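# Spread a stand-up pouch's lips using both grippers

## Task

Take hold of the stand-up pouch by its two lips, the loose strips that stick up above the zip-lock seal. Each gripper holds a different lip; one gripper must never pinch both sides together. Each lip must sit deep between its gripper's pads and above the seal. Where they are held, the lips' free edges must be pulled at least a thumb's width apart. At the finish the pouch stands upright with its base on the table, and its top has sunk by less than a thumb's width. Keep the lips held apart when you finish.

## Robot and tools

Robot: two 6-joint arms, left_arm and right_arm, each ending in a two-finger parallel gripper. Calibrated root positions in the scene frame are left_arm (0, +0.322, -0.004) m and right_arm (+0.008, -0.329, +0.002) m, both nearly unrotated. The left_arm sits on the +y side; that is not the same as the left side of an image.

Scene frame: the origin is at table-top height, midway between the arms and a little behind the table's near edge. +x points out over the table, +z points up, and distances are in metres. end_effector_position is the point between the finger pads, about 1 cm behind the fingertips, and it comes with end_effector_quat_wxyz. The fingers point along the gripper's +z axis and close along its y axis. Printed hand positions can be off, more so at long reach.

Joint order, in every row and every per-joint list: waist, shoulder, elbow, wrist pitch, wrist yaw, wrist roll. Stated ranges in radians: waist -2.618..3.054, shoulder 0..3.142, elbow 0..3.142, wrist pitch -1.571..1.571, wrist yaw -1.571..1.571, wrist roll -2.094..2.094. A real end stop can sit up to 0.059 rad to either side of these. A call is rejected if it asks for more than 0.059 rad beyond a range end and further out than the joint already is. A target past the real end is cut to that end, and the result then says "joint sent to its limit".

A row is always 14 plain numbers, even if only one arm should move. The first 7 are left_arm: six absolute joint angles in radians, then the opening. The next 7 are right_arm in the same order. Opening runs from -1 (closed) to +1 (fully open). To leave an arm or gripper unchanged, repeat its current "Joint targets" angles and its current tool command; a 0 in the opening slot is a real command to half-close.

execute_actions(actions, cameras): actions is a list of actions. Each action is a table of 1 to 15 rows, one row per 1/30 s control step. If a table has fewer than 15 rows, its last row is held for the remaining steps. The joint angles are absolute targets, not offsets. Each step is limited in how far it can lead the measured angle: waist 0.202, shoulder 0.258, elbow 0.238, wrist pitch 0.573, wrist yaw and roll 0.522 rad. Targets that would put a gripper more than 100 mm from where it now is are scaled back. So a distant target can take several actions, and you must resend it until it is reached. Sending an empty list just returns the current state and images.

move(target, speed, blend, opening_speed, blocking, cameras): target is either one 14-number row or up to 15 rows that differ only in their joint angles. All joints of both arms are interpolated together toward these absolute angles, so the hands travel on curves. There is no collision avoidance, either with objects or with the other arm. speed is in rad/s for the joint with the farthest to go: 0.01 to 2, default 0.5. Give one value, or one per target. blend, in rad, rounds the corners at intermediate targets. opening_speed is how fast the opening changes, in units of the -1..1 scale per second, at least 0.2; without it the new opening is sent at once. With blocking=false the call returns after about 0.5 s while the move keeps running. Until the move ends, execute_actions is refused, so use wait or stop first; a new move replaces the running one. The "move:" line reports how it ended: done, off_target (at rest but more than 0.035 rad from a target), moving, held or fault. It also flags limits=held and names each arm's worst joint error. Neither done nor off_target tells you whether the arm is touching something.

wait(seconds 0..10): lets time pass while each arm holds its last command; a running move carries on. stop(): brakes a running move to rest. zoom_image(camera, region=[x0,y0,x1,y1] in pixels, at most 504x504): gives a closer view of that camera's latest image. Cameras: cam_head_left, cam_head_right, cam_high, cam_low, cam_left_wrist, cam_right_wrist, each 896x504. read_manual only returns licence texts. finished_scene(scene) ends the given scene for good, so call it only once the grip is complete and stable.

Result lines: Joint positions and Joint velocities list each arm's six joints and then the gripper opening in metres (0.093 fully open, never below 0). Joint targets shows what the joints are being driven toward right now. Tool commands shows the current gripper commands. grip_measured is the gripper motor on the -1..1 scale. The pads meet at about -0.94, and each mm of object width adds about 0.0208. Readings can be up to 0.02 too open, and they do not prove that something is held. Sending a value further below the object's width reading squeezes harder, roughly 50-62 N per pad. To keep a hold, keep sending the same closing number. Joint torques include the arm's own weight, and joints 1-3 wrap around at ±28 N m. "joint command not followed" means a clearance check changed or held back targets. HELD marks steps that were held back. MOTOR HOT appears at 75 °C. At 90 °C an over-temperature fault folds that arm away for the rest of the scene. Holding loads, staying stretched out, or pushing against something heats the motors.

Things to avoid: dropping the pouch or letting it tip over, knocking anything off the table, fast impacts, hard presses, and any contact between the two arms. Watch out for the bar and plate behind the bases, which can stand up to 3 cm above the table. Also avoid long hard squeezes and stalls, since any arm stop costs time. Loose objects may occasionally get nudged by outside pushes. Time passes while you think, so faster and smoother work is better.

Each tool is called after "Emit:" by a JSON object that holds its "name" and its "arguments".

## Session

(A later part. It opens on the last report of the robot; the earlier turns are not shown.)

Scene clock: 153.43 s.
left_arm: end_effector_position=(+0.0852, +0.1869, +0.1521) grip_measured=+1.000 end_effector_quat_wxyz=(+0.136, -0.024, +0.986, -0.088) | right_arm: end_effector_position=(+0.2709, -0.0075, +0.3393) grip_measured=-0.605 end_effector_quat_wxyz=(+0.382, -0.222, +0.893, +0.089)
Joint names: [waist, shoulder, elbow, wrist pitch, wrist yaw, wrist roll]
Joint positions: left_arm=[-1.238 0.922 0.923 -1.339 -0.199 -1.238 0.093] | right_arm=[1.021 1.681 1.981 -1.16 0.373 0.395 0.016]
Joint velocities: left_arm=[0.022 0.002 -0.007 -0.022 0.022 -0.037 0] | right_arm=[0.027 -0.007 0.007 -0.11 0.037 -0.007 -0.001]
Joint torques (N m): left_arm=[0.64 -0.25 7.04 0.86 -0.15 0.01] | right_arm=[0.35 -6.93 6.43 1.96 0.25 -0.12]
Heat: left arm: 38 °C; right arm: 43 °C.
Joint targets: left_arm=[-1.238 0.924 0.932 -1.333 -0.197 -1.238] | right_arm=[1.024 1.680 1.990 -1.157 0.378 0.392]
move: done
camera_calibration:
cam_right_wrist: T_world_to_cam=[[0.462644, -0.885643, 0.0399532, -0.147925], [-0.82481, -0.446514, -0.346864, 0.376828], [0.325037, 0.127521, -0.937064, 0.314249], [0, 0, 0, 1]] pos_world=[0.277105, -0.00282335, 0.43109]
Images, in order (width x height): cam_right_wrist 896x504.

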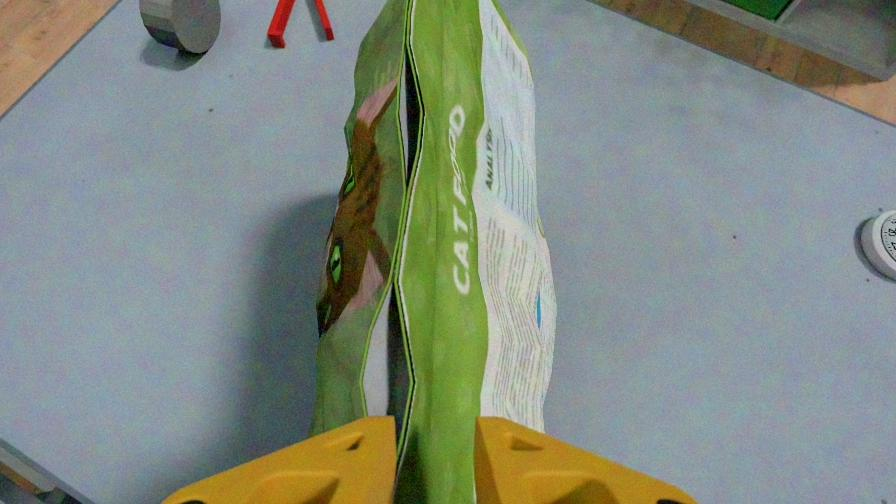

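Emit:
{"name": "move", "arguments": {"target": [-1.238,0.924,0.932,-1.333,-0.197,-1.238,1,1.013,1.667,1.916,-1.105,0.374,0.388,-0.607], "speed": 0.12, "cameras": ["cam_right_wrist"]}}

Emit:
{"name": "zoom_image", "arguments": {"camera": "cam_right_wrist", "region": [300, 150, 600, 504]}}

Scene clock: 158.30 s.
left_arm: end_effector_position=(+0.0852, +0.1869, +0.1521) grip_measured=+1.000 end_effector_quat_wxyz=(+0.136, -0.024, +0.986, -0.088) | right_arm: end_effector_position=(+0.2738, -0.0031, +0.3267) grip_measured=-0.605 end_effector_quat_wxyz=(+0.379, -0.223, +0.894, +0.087)
Joint names: [waist, shoulder, elbow, wrist pitch, wrist yaw, wrist roll]
Joint positions: left_arm=[-1.238 0.922 0.923 -1.339 -0.199 -1.238 0.093] | right_arm=[1.021 1.681 1.929 -1.116 0.373 0.395 0.016]
Joint velocities: left_arm=[0.007 0.002 -0.017 -0.022 -0.081 -0.007 0] | right_arm=[-0.012 -0.002 0.017 0.007 0.066 -0.022 0]
Joint torques (N m): left_arm=[0.73 -0.23 6.99 0.83 -0.15 0] | right_arm=[-0.59 -8.1 4.71 2.02 0.24 -0.19]
Heat: left arm: 38 °C; right arm: 43 °C.
Joint targets: left_arm=[-1.238 0.924 0.932 -1.333 -0.197 -1.238] | right_arm=[1.013 1.667 1.916 -1.105 0.374 0.388]
move: done
camera_calibration:
cam_right_wrist: T_world_to_cam=[[0.462713, -0.885413, 0.0440557, -0.146255], [-0.826305, -0.448758, -0.340346, 0.375082], [0.321117, 0.121079, -0.939267, 0.302706], [0, 0, 0, 1]] pos_world=[0.280401, 0.00217376, 0.418423]
Images, in order (width x height): cam_right_wrist 896x504.

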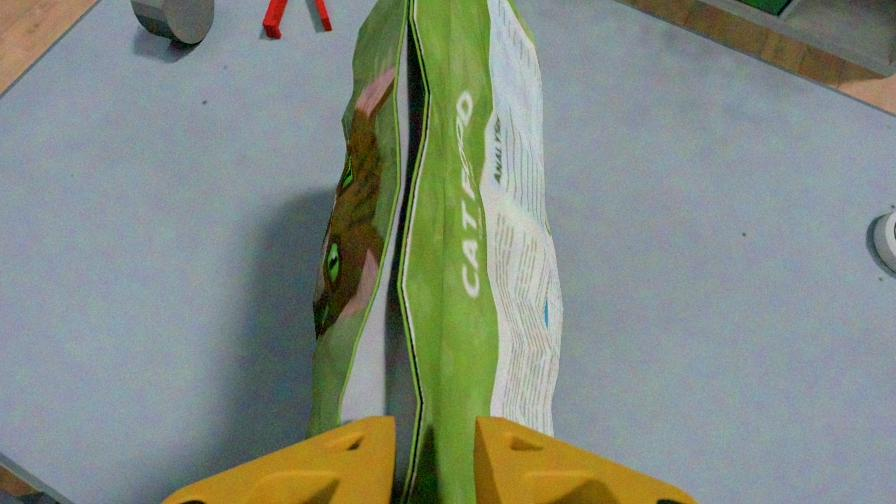

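Scaled by 1.424 from the camera's 896x504 image, which has a finer 1280x720 frame.

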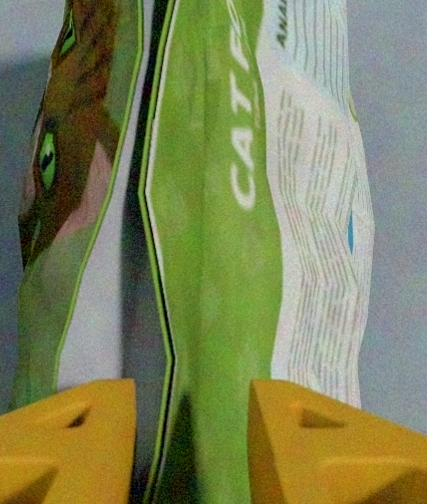

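Emit:
{"name": "move", "arguments": {"target": [-1.238,0.924,0.932,-1.333,-0.197,-1.238,1,1.009,1.658,1.838,-1.045,0.372,0.386,-0.607], "speed": 0.12, "cameras": ["cam_right_wrist"]}}

Emit:
{"name": "zoom_image", "arguments": {"camera": "cam_right_wrist", "region": [300, 150, 600, 504]}}

Scene clock: 161.50 s.
left_arm: end_effector_position=(+0.0852, +0.1869, +0.1521) grip_measured=+1.000 end_effector_quat_wxyz=(+0.136, -0.024, +0.986, -0.088) | right_arm: end_effector_position=(+0.2778, +0.0008, +0.3113) grip_measured=-0.605 end_effector_quat_wxyz=(+0.379, -0.222, +0.894, +0.086)
Joint names: [waist, shoulder, elbow, wrist pitch, wrist yaw, wrist roll]
Joint positions: left_arm=[-1.238 0.922 0.923 -1.339 -0.199 -1.238 0.093] | right_arm=[1.018 1.674 1.854 -1.05 0.373 0.395 0.016]
Joint velocities: left_arm=[0.012 0.012 -0.002 0.007 -0.066 -0.022 0] | right_arm=[-0.007 0.012 0.002 -0.037 -0.007 0.051 -0.001]
Joint torques (N m): left_arm=[0.62 -0.2 6.87 0.87 -0.15 0.02] | right_arm=[-0.75 -8.24 4.67 1.92 0.2 -0.2]
Heat: left arm: 38 °C; right arm: 43 °C.
Joint targets: left_arm=[-1.238 0.924 0.932 -1.333 -0.197 -1.238] | right_arm=[1.009 1.658 1.838 -1.045 0.372 0.386]
move: done
camera_calibration:
cam_right_wrist: T_world_to_cam=[[0.460367, -0.886588, 0.0449799, -0.143614], [-0.827857, -0.447059, -0.338807, 0.374854], [0.320491, 0.118739, -0.93978, 0.28683], [0, 0, 0, 1]] pos_world=[0.284514, 0.00619779, 0.40302]
Images, in order (width x height): cam_right_wrist 896x504.

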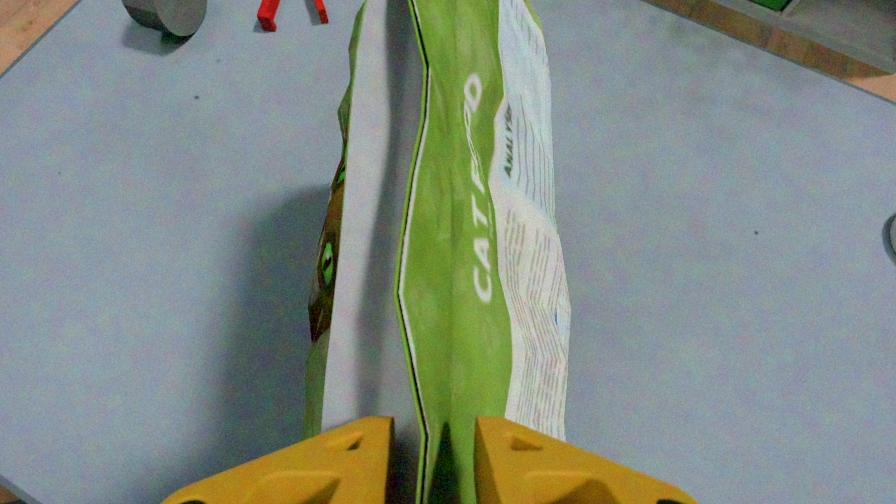

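Scaled by 1.424 from the camera's 896x504 image, which has a finer 1280x720 frame.

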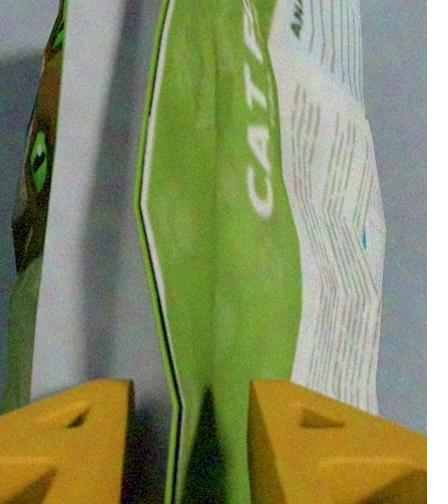

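Emit:
{"name": "move", "arguments": {"target": [-1.238,0.924,0.932,-1.333,-0.197,-1.238,1,1.009,1.658,1.838,-1.045,0.372,0.386,-1], "opening_speed": 0.3, "cameras": ["cam_right_wrist","cam_low"]}}

Emit:
{"name": "zoom_image", "arguments": {"camera": "cam_right_wrist", "region": [300, 150, 600, 504]}}

Scene clock: 165.47 s.
left_arm: end_effector_position=(+0.0852, +0.1869, +0.1521) grip_measured=+1.000 end_effector_quat_wxyz=(+0.136, -0.024, +0.986, -0.088) | right_arm: end_effector_position=(+0.2780, +0.0009, +0.3114) grip_measured=-0.975 end_effector_quat_wxyz=(+0.379, -0.222, +0.894, +0.087)
Joint names: [waist, shoulder, elbow, wrist pitch, wrist yaw, wrist roll]
Joint positions: left_arm=[-1.238 0.922 0.923 -1.339 -0.199 -1.238 0.093] | right_arm=[1.018 1.674 1.854 -1.049 0.371 0.395 0]
Joint velocities: left_arm=[0.012 0.007 0.007 -0.022 0.022 -0.037 0] | right_arm=[0.007 -0.002 -0.012 0.051 0.007 -0.007 0]
Joint torques (N m): left_arm=[0.75 -0.17 6.97 0.84 -0.15 0.02] | right_arm=[-0.7 -8.54 4.71 1.93 0.26 -0.2]
Heat: left arm: 38 °C; right arm: 43 °C.
Joint targets: left_arm=[-1.238 0.924 0.932 -1.333 -0.197 -1.238] | right_arm=[1.009 1.658 1.838 -1.045 0.372 0.386]
move: done
camera_calibration:
cam_right_wrist: T_world_to_cam=[[0.46061, -0.886541, 0.0433985, -0.143157], [-0.827875, -0.446734, -0.339192, 0.375228], [0.320096, 0.120307, -0.939715, 0.28694], [0, 0, 0, 1]] pos_world=[0.284733, 0.006192, 0.403129]
Images, in order (width x height): cam_low 896x504, cam_right_wrist 896x504.

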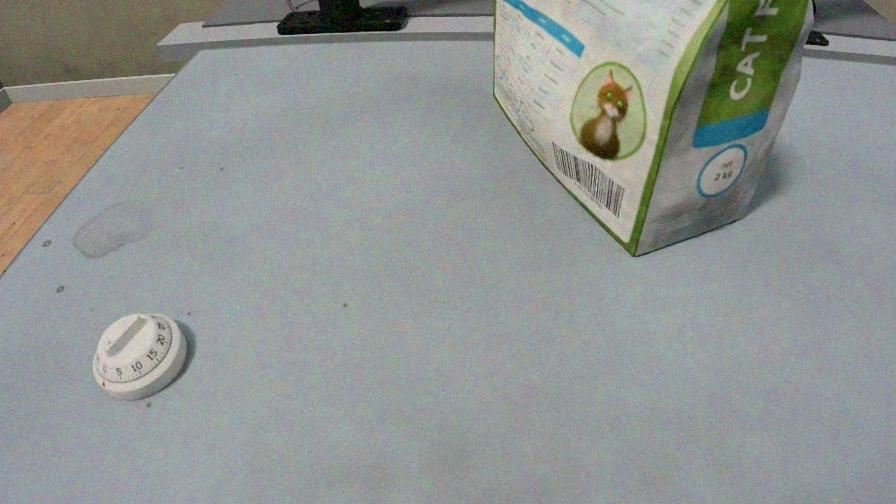

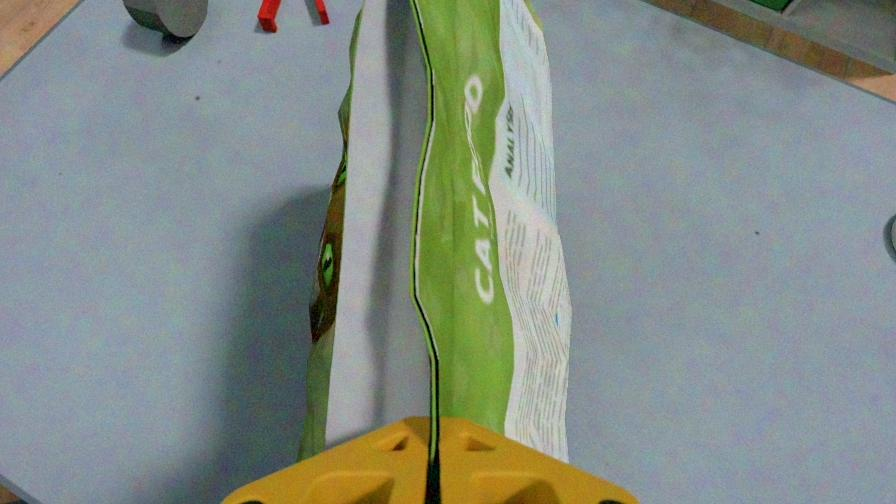

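Scaled by 1.424 from the camera's 896x504 image, which has a finer 1280x720 frame.

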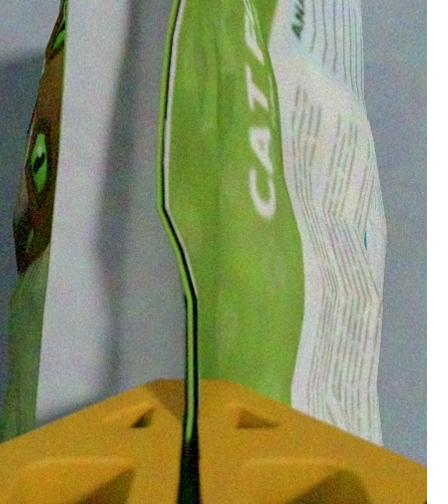

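Emit:
{"name": "move", "arguments": {"target": [[-0.65,1.2,1.8,-1.45,0.1,-1.15,0,1.009,1.658,1.838,-1.045,0.372,0.386,-1],[-0.45,1.6,2.4,-1.45,0.3,-1.115,0,1.009,1.658,1.838,-1.045,0.372,0.386,-1],[-0.631,1.735,2.20,-1.26,0.35,-1.115,0,1.009,1.658,1.838,-1.045,0.372,0.386,-1]], "speed": [0.6,0.6,0.35], "blend": 0.08}}

Emit:
{"name": "zoom_image", "arguments": {"camera": "cam_left_wrist", "region": [250, 150, 650, 504]}}

Scene clock: 184.17 s.
left_arm: end_effector_position=(+0.3037, +0.0517, +0.3758) grip_measured=+0.002 end_effector_quat_wxyz=(+0.120, -0.173, +0.897, -0.389) | right_arm: end_effector_position=(+0.2788, -0.0006, +0.3114) grip_measured=-0.975 end_effector_quat_wxyz=(+0.379, -0.220, +0.895, +0.085)
Joint names: [waist, shoulder, elbow, wrist pitch, wrist yaw, wrist roll]
Joint positions: left_arm=[-0.625 1.731 2.206 -1.291 0.339 -1.119 0.045] | right_arm=[1.015 1.673 1.853 -1.051 0.373 0.396 0]
Joint velocities: left_arm=[0.017 -0.012 -0.017 -0.022 -0.007 -0.066 0] | right_arm=[-0.012 -0.007 0.002 0.007 0.037 -0.007 0]
Joint torques (N m): left_arm=[0.14 -5.14 5.19 2.02 0.3 0.09] | right_arm=[-0.32 -8.28 4.67 1.94 0.2 -0.23]
Heat: left arm: 38 °C; right arm: 43 °C.
Joint targets: left_arm=[-0.631 1.735 2.200 -1.260 0.350 -1.115] | right_arm=[1.009 1.658 1.838 -1.045 0.372 0.386]
move: done
camera_calibration:
cam_left_wrist: T_world_to_cam=[[0.205149, -0.617731, 0.759159, -0.318605], [-0.976245, -0.0739089, 0.203673, 0.26282], [-0.0697067, -0.782909, -0.618219, 0.376979], [0, 0, 0, 1]] pos_world=[0.348216, 0.117753, 0.421398]
cam_right_wrist: T_world_to_cam=[[0.456062, -0.888859, 0.0440094, -0.143839], [-0.830269, -0.442762, -0.338547, 0.375711], [0.320407, 0.117859, -0.93992, 0.286802], [0, 0, 0, 1]] pos_world=[0.285647, 0.00469538, 0.403097]

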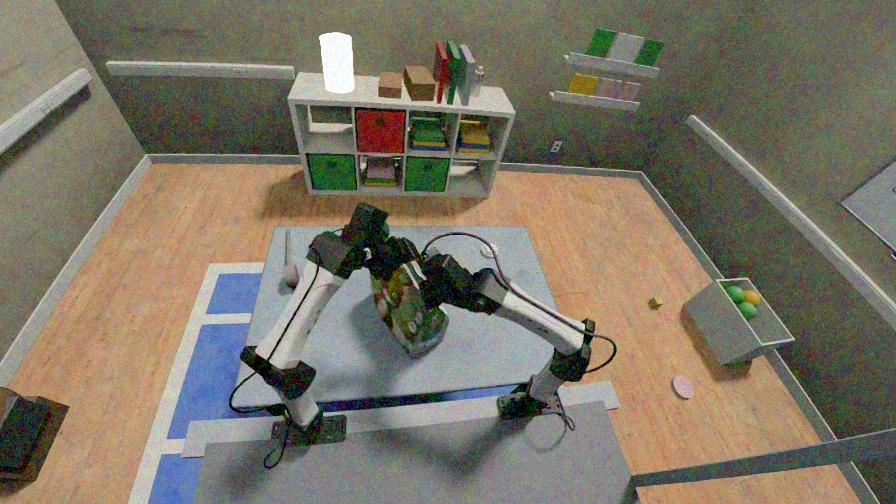

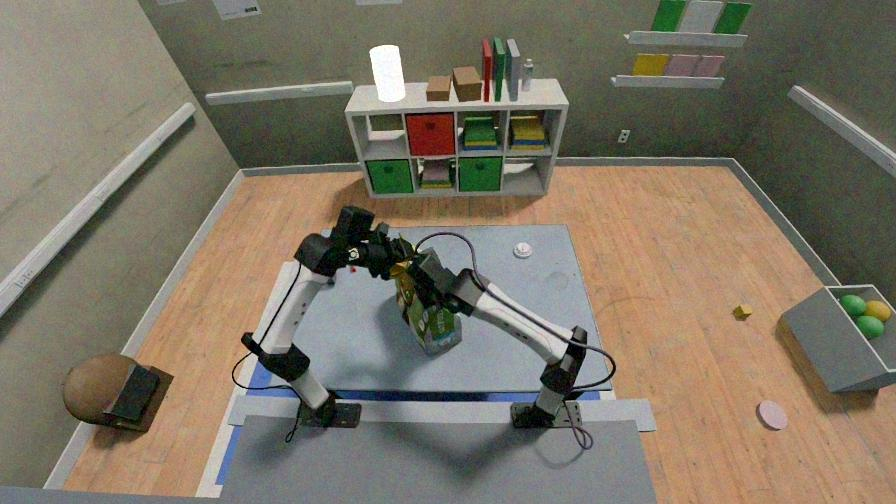

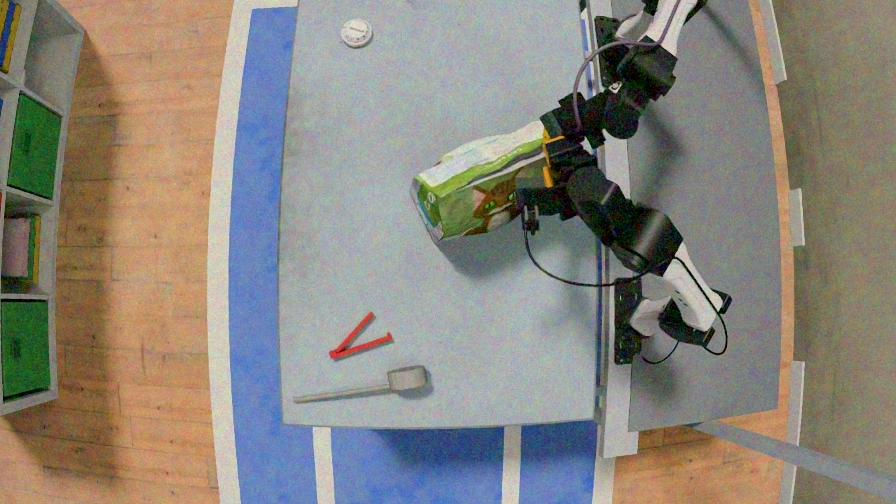

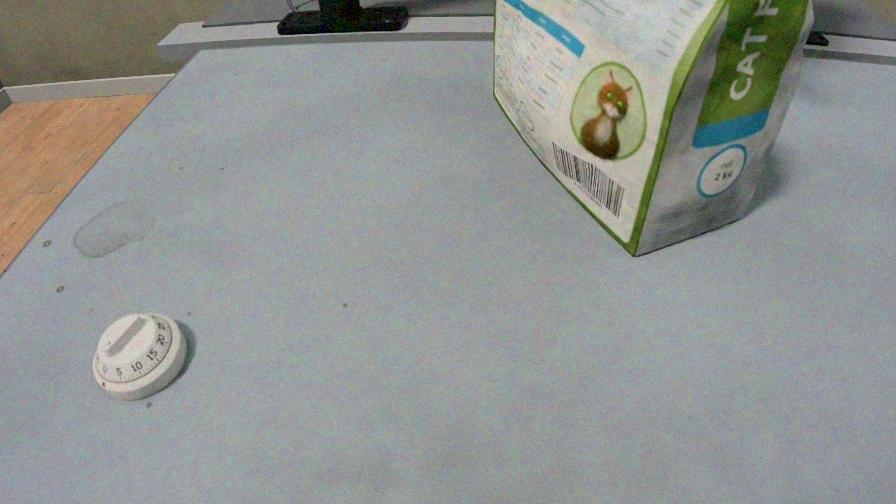

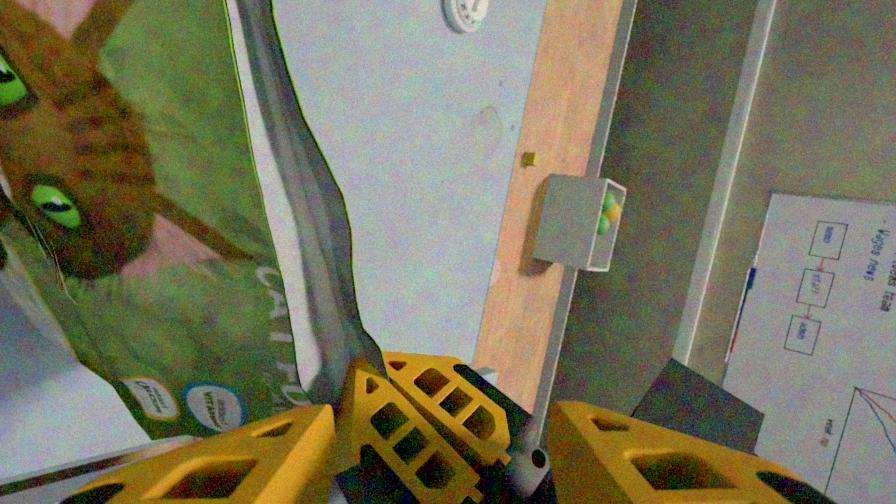

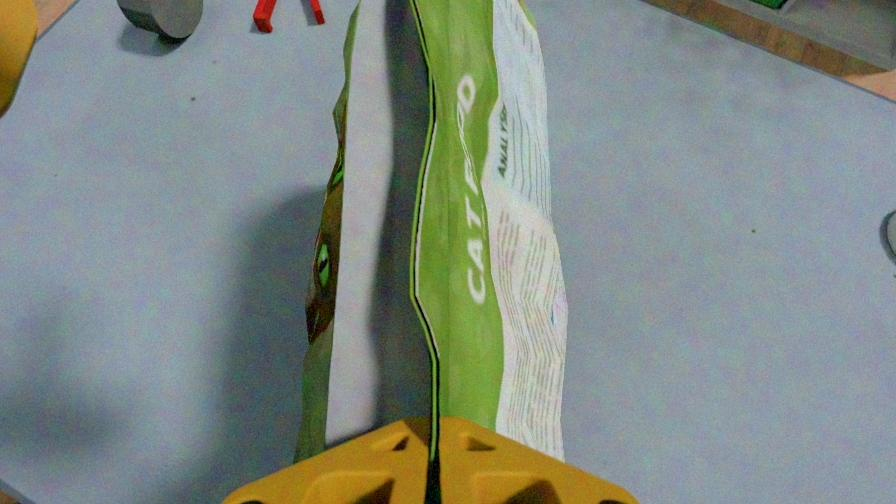

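Scaled by 1.260 from the camera's 896x504 image, which has a finer 1280x720 frame.

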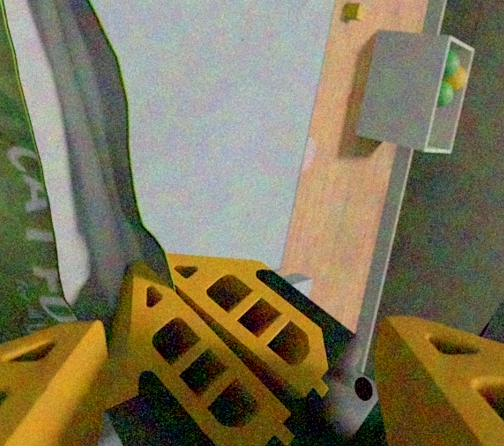

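Emit:
{"name": "move", "arguments": {"target": [-0.598,1.68,2.045,-1.21,0.385,-1.10,-0.5,1.009,1.658,1.838,-1.045,0.372,0.386,-1], "speed": 0.2, "cameras": ["cam_left_wrist","cam_right_wrist"]}}

Emit:
{"name": "zoom_image", "arguments": {"camera": "cam_left_wrist", "region": [250, 150, 650, 504]}}

Scene clock: 205.03 s.
left_arm: end_effector_position=(+0.3073, +0.0531, +0.3447) grip_measured=-0.498 end_effector_quat_wxyz=(+0.094, -0.177, +0.903, -0.379) | right_arm: end_effector_position=(+0.2788, -0.0006, +0.3113) grip_measured=-0.975 end_effector_quat_wxyz=(+0.379, -0.220, +0.895, +0.086)
Joint names: [waist, shoulder, elbow, wrist pitch, wrist yaw, wrist roll]
Joint positions: left_arm=[-0.603 1.705 2.056 -1.227 0.376 -1.105 0.021] | right_arm=[1.015 1.673 1.853 -1.051 0.372 0.396 0]
Joint velocities: left_arm=[-0.017 0.002 0.002 -0.037 -0.007 0.051 0] | right_arm=[-0.002 -0.002 0.027 0.022 0.022 0.007 0]
Joint torques (N m): left_arm=[1.21 -7.51 5.12 1.78 0.28 0.11] | right_arm=[-0.44 -8.39 4.71 1.96 0.24 -0.21]
Heat: left arm: 39 °C; right arm: 42 °C.
Joint targets: left_arm=[-0.598 1.680 2.045 -1.210 0.385 -1.100] | right_arm=[1.009 1.658 1.838 -1.045 0.372 0.386]
move: done
camera_calibration:
cam_left_wrist: T_world_to_cam=[[0.238535, -0.631477, 0.737792, -0.297058], [-0.964423, -0.0648731, 0.256281, 0.250515], [-0.113973, -0.772676, -0.624486, 0.374295], [0, 0, 0, 1]] pos_world=[0.355121, 0.117875, 0.388707]
cam_right_wrist: T_world_to_cam=[[0.456527, -0.888644, 0.0435188, -0.143697], [-0.830215, -0.443076, -0.33827, 0.375565], [0.319884, 0.1183, -0.940042, 0.286968], [0, 0, 0, 1]] pos_world=[0.285605, 0.00476041, 0.403058]
Images, in order (width x height): cam_left_wrist 896x504, cam_right_wrist 896x504.

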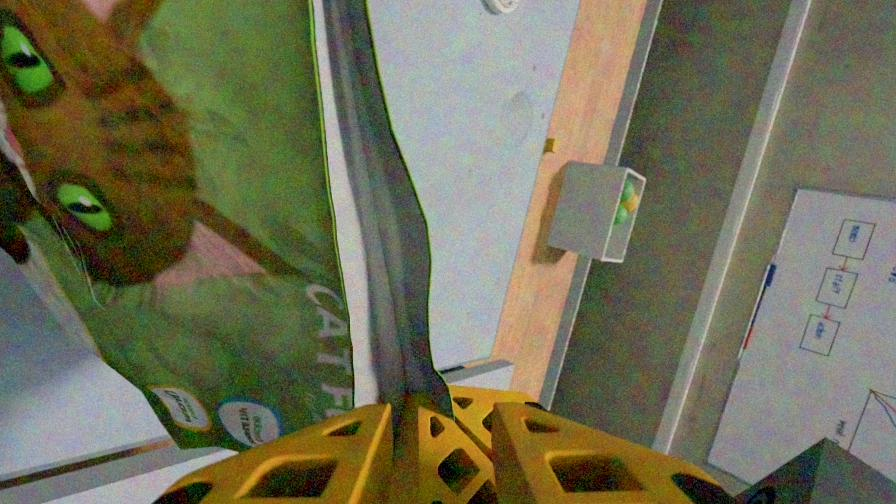

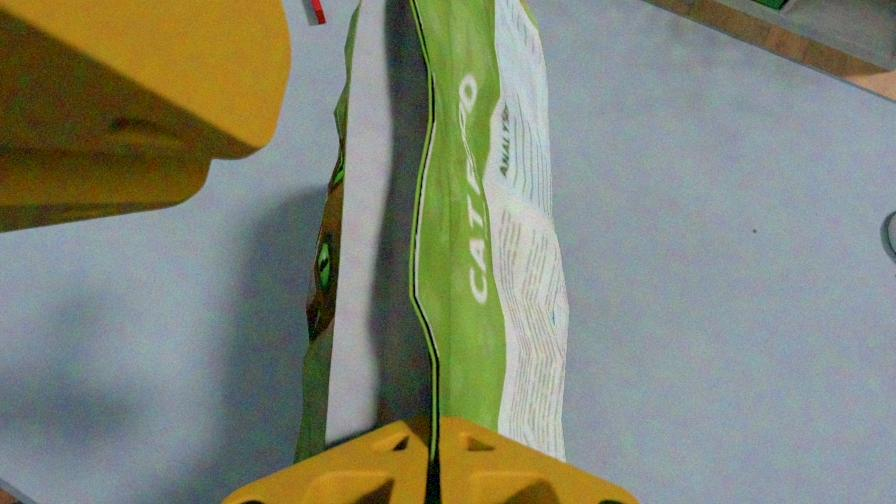

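Scaled by 1.260 from the camera's 896x504 image, which has a finer 1280x720 frame.

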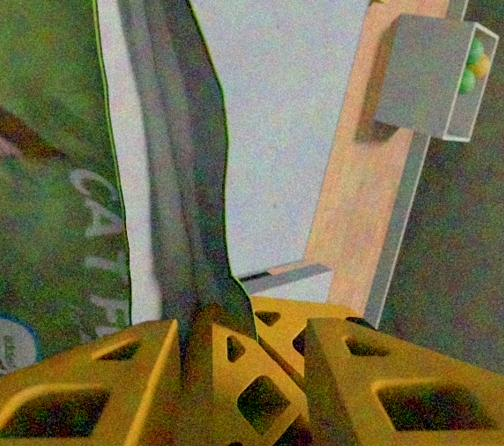

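Emit:
{"name": "move", "arguments": {"target": [-0.585,1.621,1.889,-1.115,0.387,-1.10,-0.5,1.009,1.658,1.838,-1.045,0.372,0.386,-1], "speed": 0.15, "cameras": ["cam_left_wrist","cam_right_wrist"]}}

Emit:
{"name": "zoom_image", "arguments": {"camera": "cam_left_wrist", "region": [250, 150, 650, 504]}}

Scene clock: 217.17 s.
left_arm: end_effector_position=(+0.3080, +0.0580, +0.3250) grip_measured=-0.498 end_effector_quat_wxyz=(+0.095, -0.183, +0.903, -0.378) | right_arm: end_effector_position=(+0.2788, -0.0006, +0.3113) grip_measured=-0.975 end_effector_quat_wxyz=(+0.379, -0.220, +0.895, +0.086)
Joint names: [waist, shoulder, elbow, wrist pitch, wrist yaw, wrist roll]
Joint positions: left_arm=[-0.59 1.646 1.9 -1.132 0.379 -1.104 0.021] | right_arm=[1.015 1.673 1.853 -1.051 0.372 0.396 0]
Joint velocities: left_arm=[-0.022 0.007 -0.012 -0.022 -0.051 -0.007 0] | right_arm=[0.007 0.007 0.002 0.022 -0.022 0.022 0]
Joint torques (N m): left_arm=[1.07 -7.17 5.31 1.76 0.3 0.11] | right_arm=[-0.44 -8.32 4.79 1.96 0.2 -0.25]
Heat: left arm: 39 °C; right arm: 42 °C.
Joint targets: left_arm=[-0.585 1.621 1.889 -1.115 0.387 -1.100] | right_arm=[1.009 1.658 1.838 -1.045 0.372 0.386]
move: done
camera_calibration:
cam_left_wrist: T_world_to_cam=[[0.24712, -0.62884, 0.737219, -0.282188], [-0.963004, -0.0749794, 0.258847, 0.25591], [-0.107497, -0.773911, -0.624104, 0.363792], [0, 0, 0, 1]] pos_world=[0.355283, 0.123279, 0.368837]
cam_right_wrist: T_world_to_cam=[[0.456527, -0.888644, 0.0435188, -0.143697], [-0.830215, -0.443076, -0.33827, 0.375565], [0.319884, 0.1183, -0.940042, 0.286968], [0, 0, 0, 1]] pos_world=[0.285605, 0.00476041, 0.403058]
Images, in order (width x height): cam_left_wrist 896x504, cam_right_wrist 896x504.

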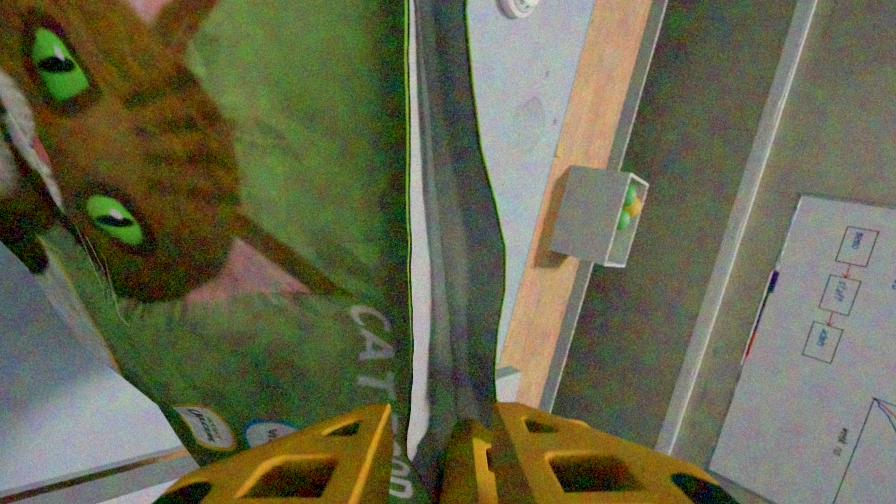

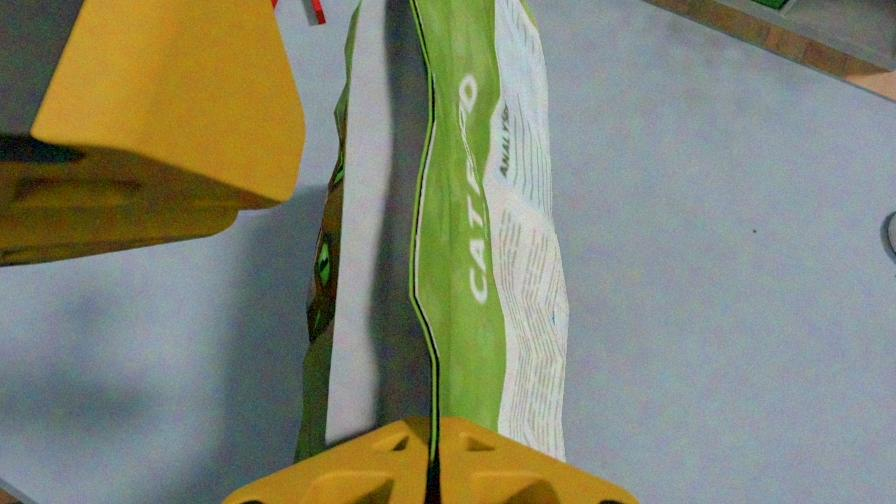

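Scaled by 1.260 from the camera's 896x504 image, which has a finer 1280x720 frame.

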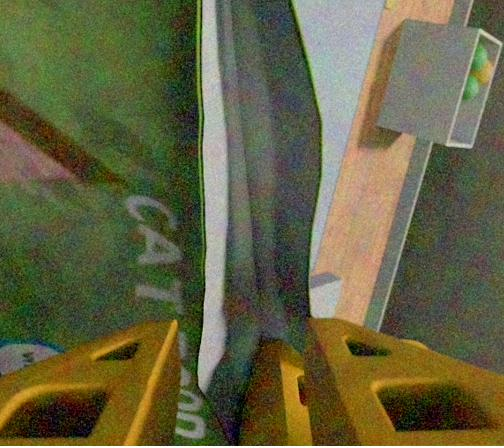

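Emit:
{"name": "move", "arguments": {"target": [-0.585,1.621,1.889,-1.115,0.387,-1.10,-0.6,0.983,1.637,1.8145,-1.0425,0.356,0.368,-1], "speed": 0.04}}

Emit:
{"name": "zoom_image", "arguments": {"camera": "cam_left_wrist", "region": [250, 150, 650, 504]}}

Scene clock: 231.47 s.
left_arm: end_effector_position=(+0.3083, +0.0578, +0.3252) grip_measured=-0.598 end_effector_quat_wxyz=(+0.095, -0.182, +0.902, -0.379) | right_arm: end_effector_position=(+0.2817, -0.0067, +0.3090) grip_measured=-0.975 end_effector_quat_wxyz=(+0.375, -0.221, +0.896, +0.087)
Joint names: [waist, shoulder, elbow, wrist pitch, wrist yaw, wrist roll]
Joint positions: left_arm=[-0.59 1.646 1.899 -1.13 0.379 -1.104 0.016] | right_arm=[0.994 1.658 1.829 -1.042 0.352 0.381 0]
Joint velocities: left_arm=[0.032 0.007 -0.002 -0.037 -0.007 -0.022 0] | right_arm=[-0.002 -0.007 0.007 -0.066 -0.037 0.066 0]
Joint torques (N m): left_arm=[1.05 -7.25 5.52 1.76 0.32 0.09] | right_arm=[-1.06 -8.57 4.66 1.89 0.29 -0.23]
Heat: left arm: 40 °C; right arm: 42 °C.
Joint targets: left_arm=[-0.585 1.621 1.889 -1.115 0.387 -1.100] | right_arm=[0.983 1.637 1.814 -1.043 0.356 0.368]
move: done
camera_calibration:
cam_left_wrist: T_world_to_cam=[[0.24614, -0.62811, 0.738168, -0.282544], [-0.963314, -0.074486, 0.257833, 0.256461], [-0.106964, -0.774551, -0.623402, 0.363403], [0, 0, 0, 1]] pos_world=[0.355469, 0.123107, 0.368987]
cam_right_wrist: T_world_to_cam=[[0.459034, -0.887496, 0.0404798, -0.150183], [-0.83168, -0.445294, -0.331694, 0.372908], [0.312402, 0.118593, -0.942518, 0.287452], [0, 0, 0, 1]] pos_world=[0.289279, -0.00132216, 0.4007]

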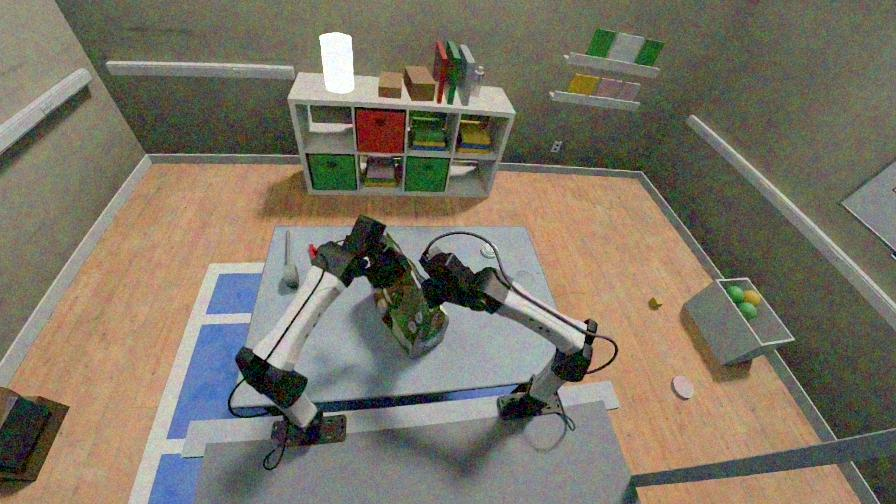

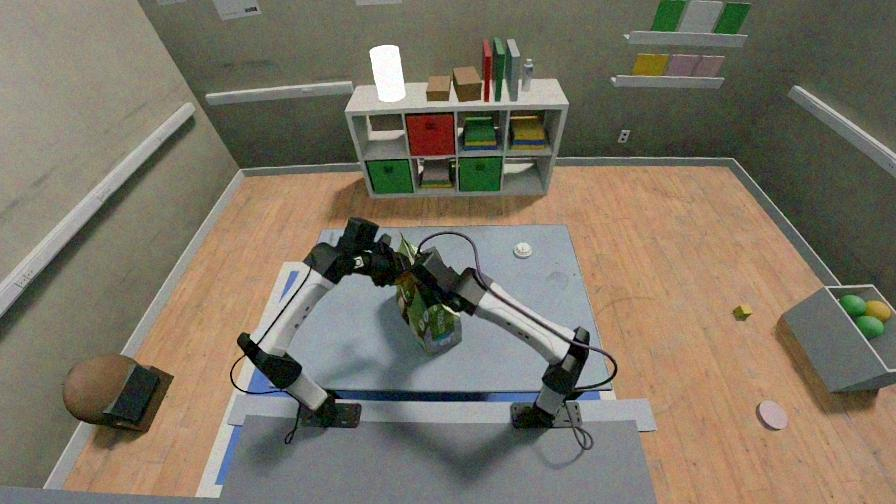

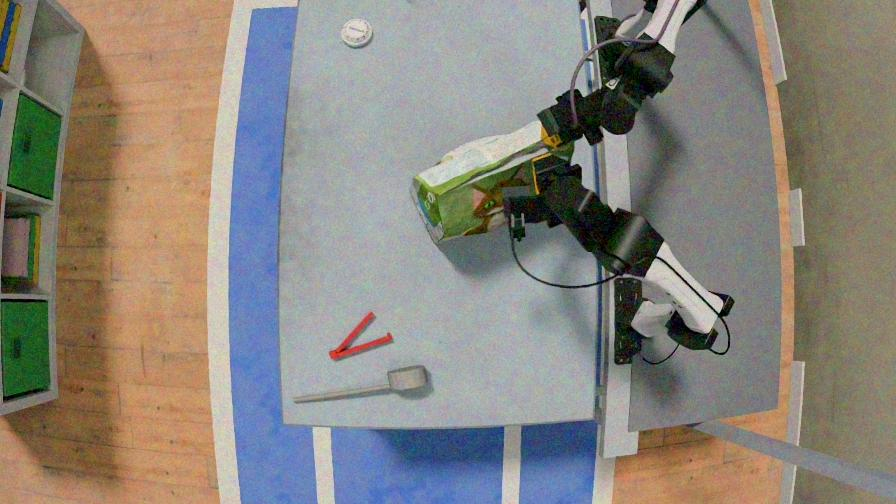

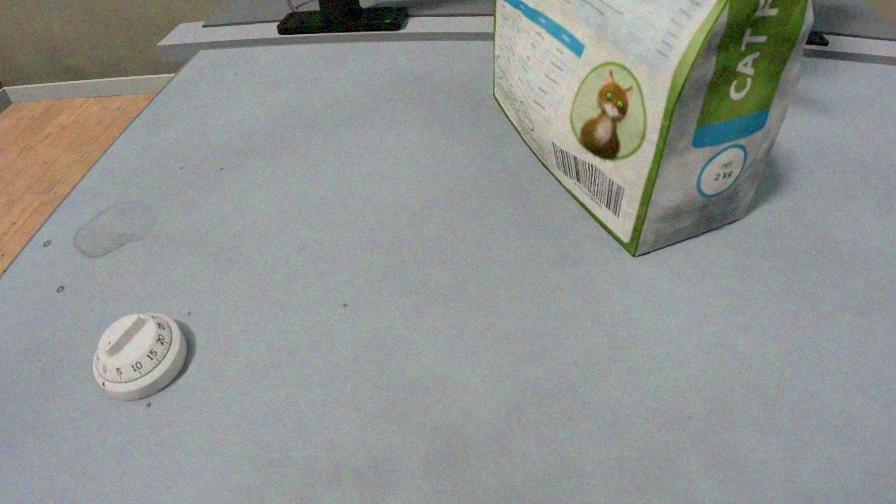

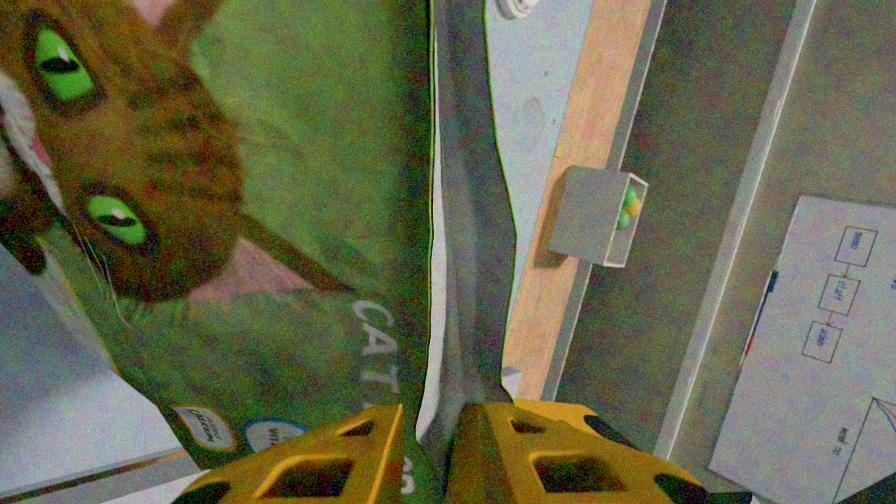

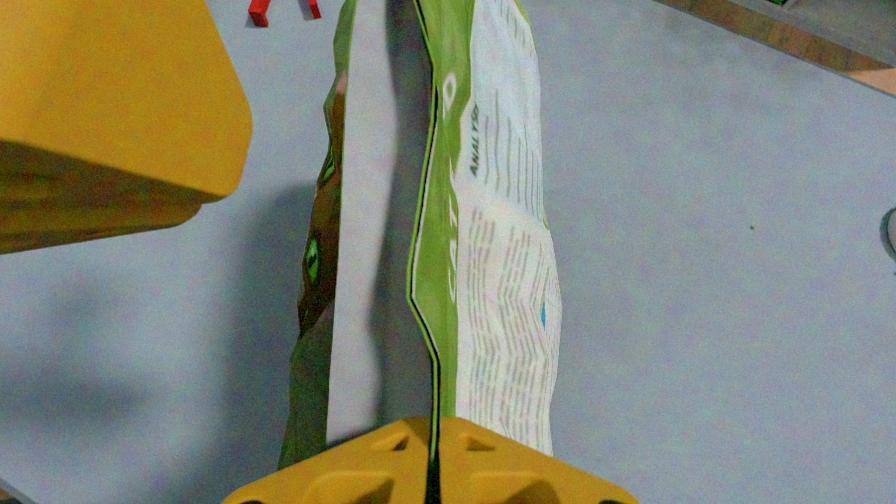

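Scaled by 1.260 from the camera's 896x504 image, which has a finer 1280x720 frame.

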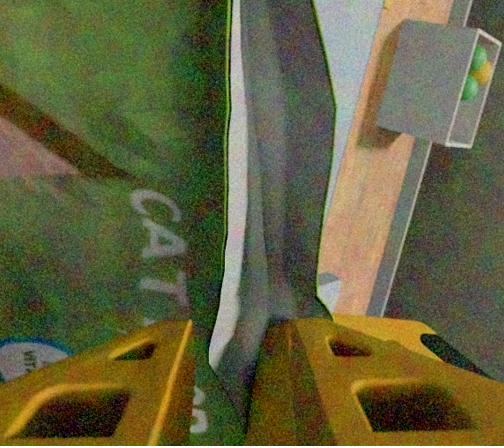

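Emit:
{"name": "move", "arguments": {"target": [-0.640,1.621,1.814,-1.028,0.357,-1.12,-0.6,0.983,1.637,1.8145,-1.0425,0.356,0.368,-1], "speed": 0.1, "cameras": ["cam_left_wrist","cam_right_wrist"]}}

Emit:
{"name": "zoom_image", "arguments": {"camera": "cam_left_wrist", "region": [250, 150, 650, 504]}}

Scene clock: 241.17 s.
left_arm: end_effector_position=(+0.3062, +0.0403, +0.3104) grip_measured=-0.598 end_effector_quat_wxyz=(+0.095, -0.169, +0.904, -0.381) | right_arm: end_effector_position=(+0.2817, -0.0067, +0.3090) grip_measured=-0.975 end_effector_quat_wxyz=(+0.375, -0.221, +0.896, +0.086)
Joint names: [waist, shoulder, elbow, wrist pitch, wrist yaw, wrist roll]
Joint positions: left_arm=[-0.633 1.643 1.825 -1.045 0.363 -1.114 0.016] | right_arm=[0.994 1.658 1.829 -1.042 0.352 0.38 0]
Joint velocities: left_arm=[0.007 0.002 0.012 0.066 -0.037 -0.007 0.001] | right_arm=[0.007 -0.012 -0.007 0.037 -0.051 0.007 0]
Joint torques (N m): left_arm=[0.13 -7.24 5.71 1.78 0.12 -0.03] | right_arm=[-0.79 -8.61 4.77 1.9 0.26 -0.23]
Heat: left arm: 40 °C; right arm: 43 °C.
Joint targets: left_arm=[-0.640 1.621 1.814 -1.028 0.357 -1.120] | right_arm=[0.983 1.637 1.815 -1.043 0.356 0.368]
move: done
camera_calibration:
cam_left_wrist: T_world_to_cam=[[0.221466, -0.634304, 0.740683, -0.27505], [-0.967797, -0.0497504, 0.246768, 0.260839], [-0.119677, -0.771482, -0.624895, 0.344673], [0, 0, 0, 1]] pos_world=[0.354603, 0.104421, 0.354743]
cam_right_wrist: T_world_to_cam=[[0.459734, -0.887096, 0.0412924, -0.150628], [-0.8312, -0.446204, -0.331676, 0.372761], [0.312653, 0.11816, -0.942489, 0.287369], [0, 0, 0, 1]] pos_world=[0.289241, -0.0012496, 0.400698]
Images, in order (width x height): cam_left_wrist 896x504, cam_right_wrist 896x504.

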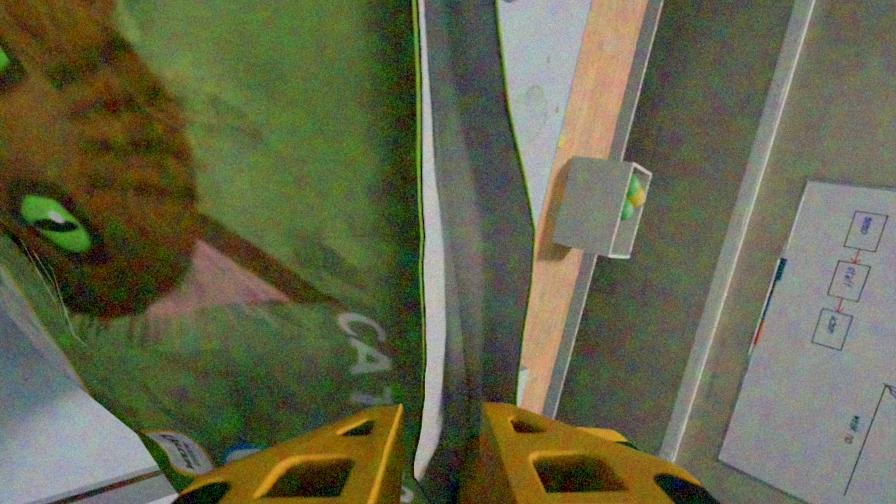

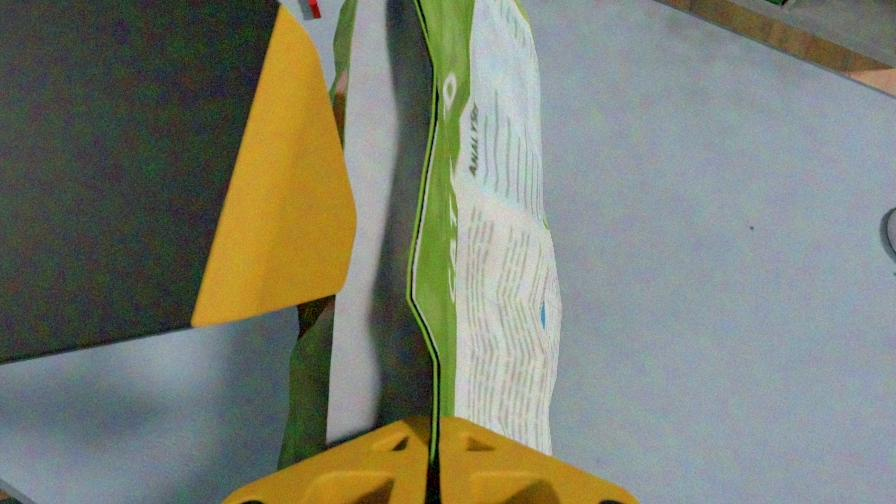

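Scaled by 1.260 from the camera's 896x504 image, which has a finer 1280x720 frame.

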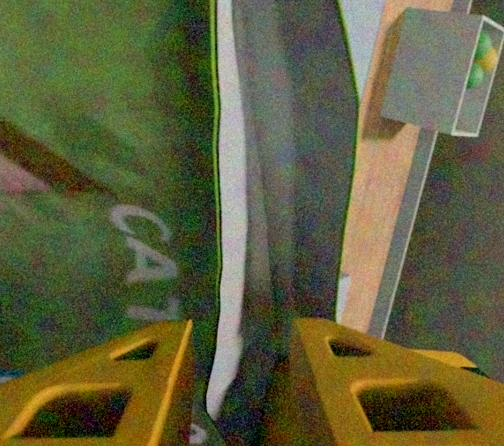

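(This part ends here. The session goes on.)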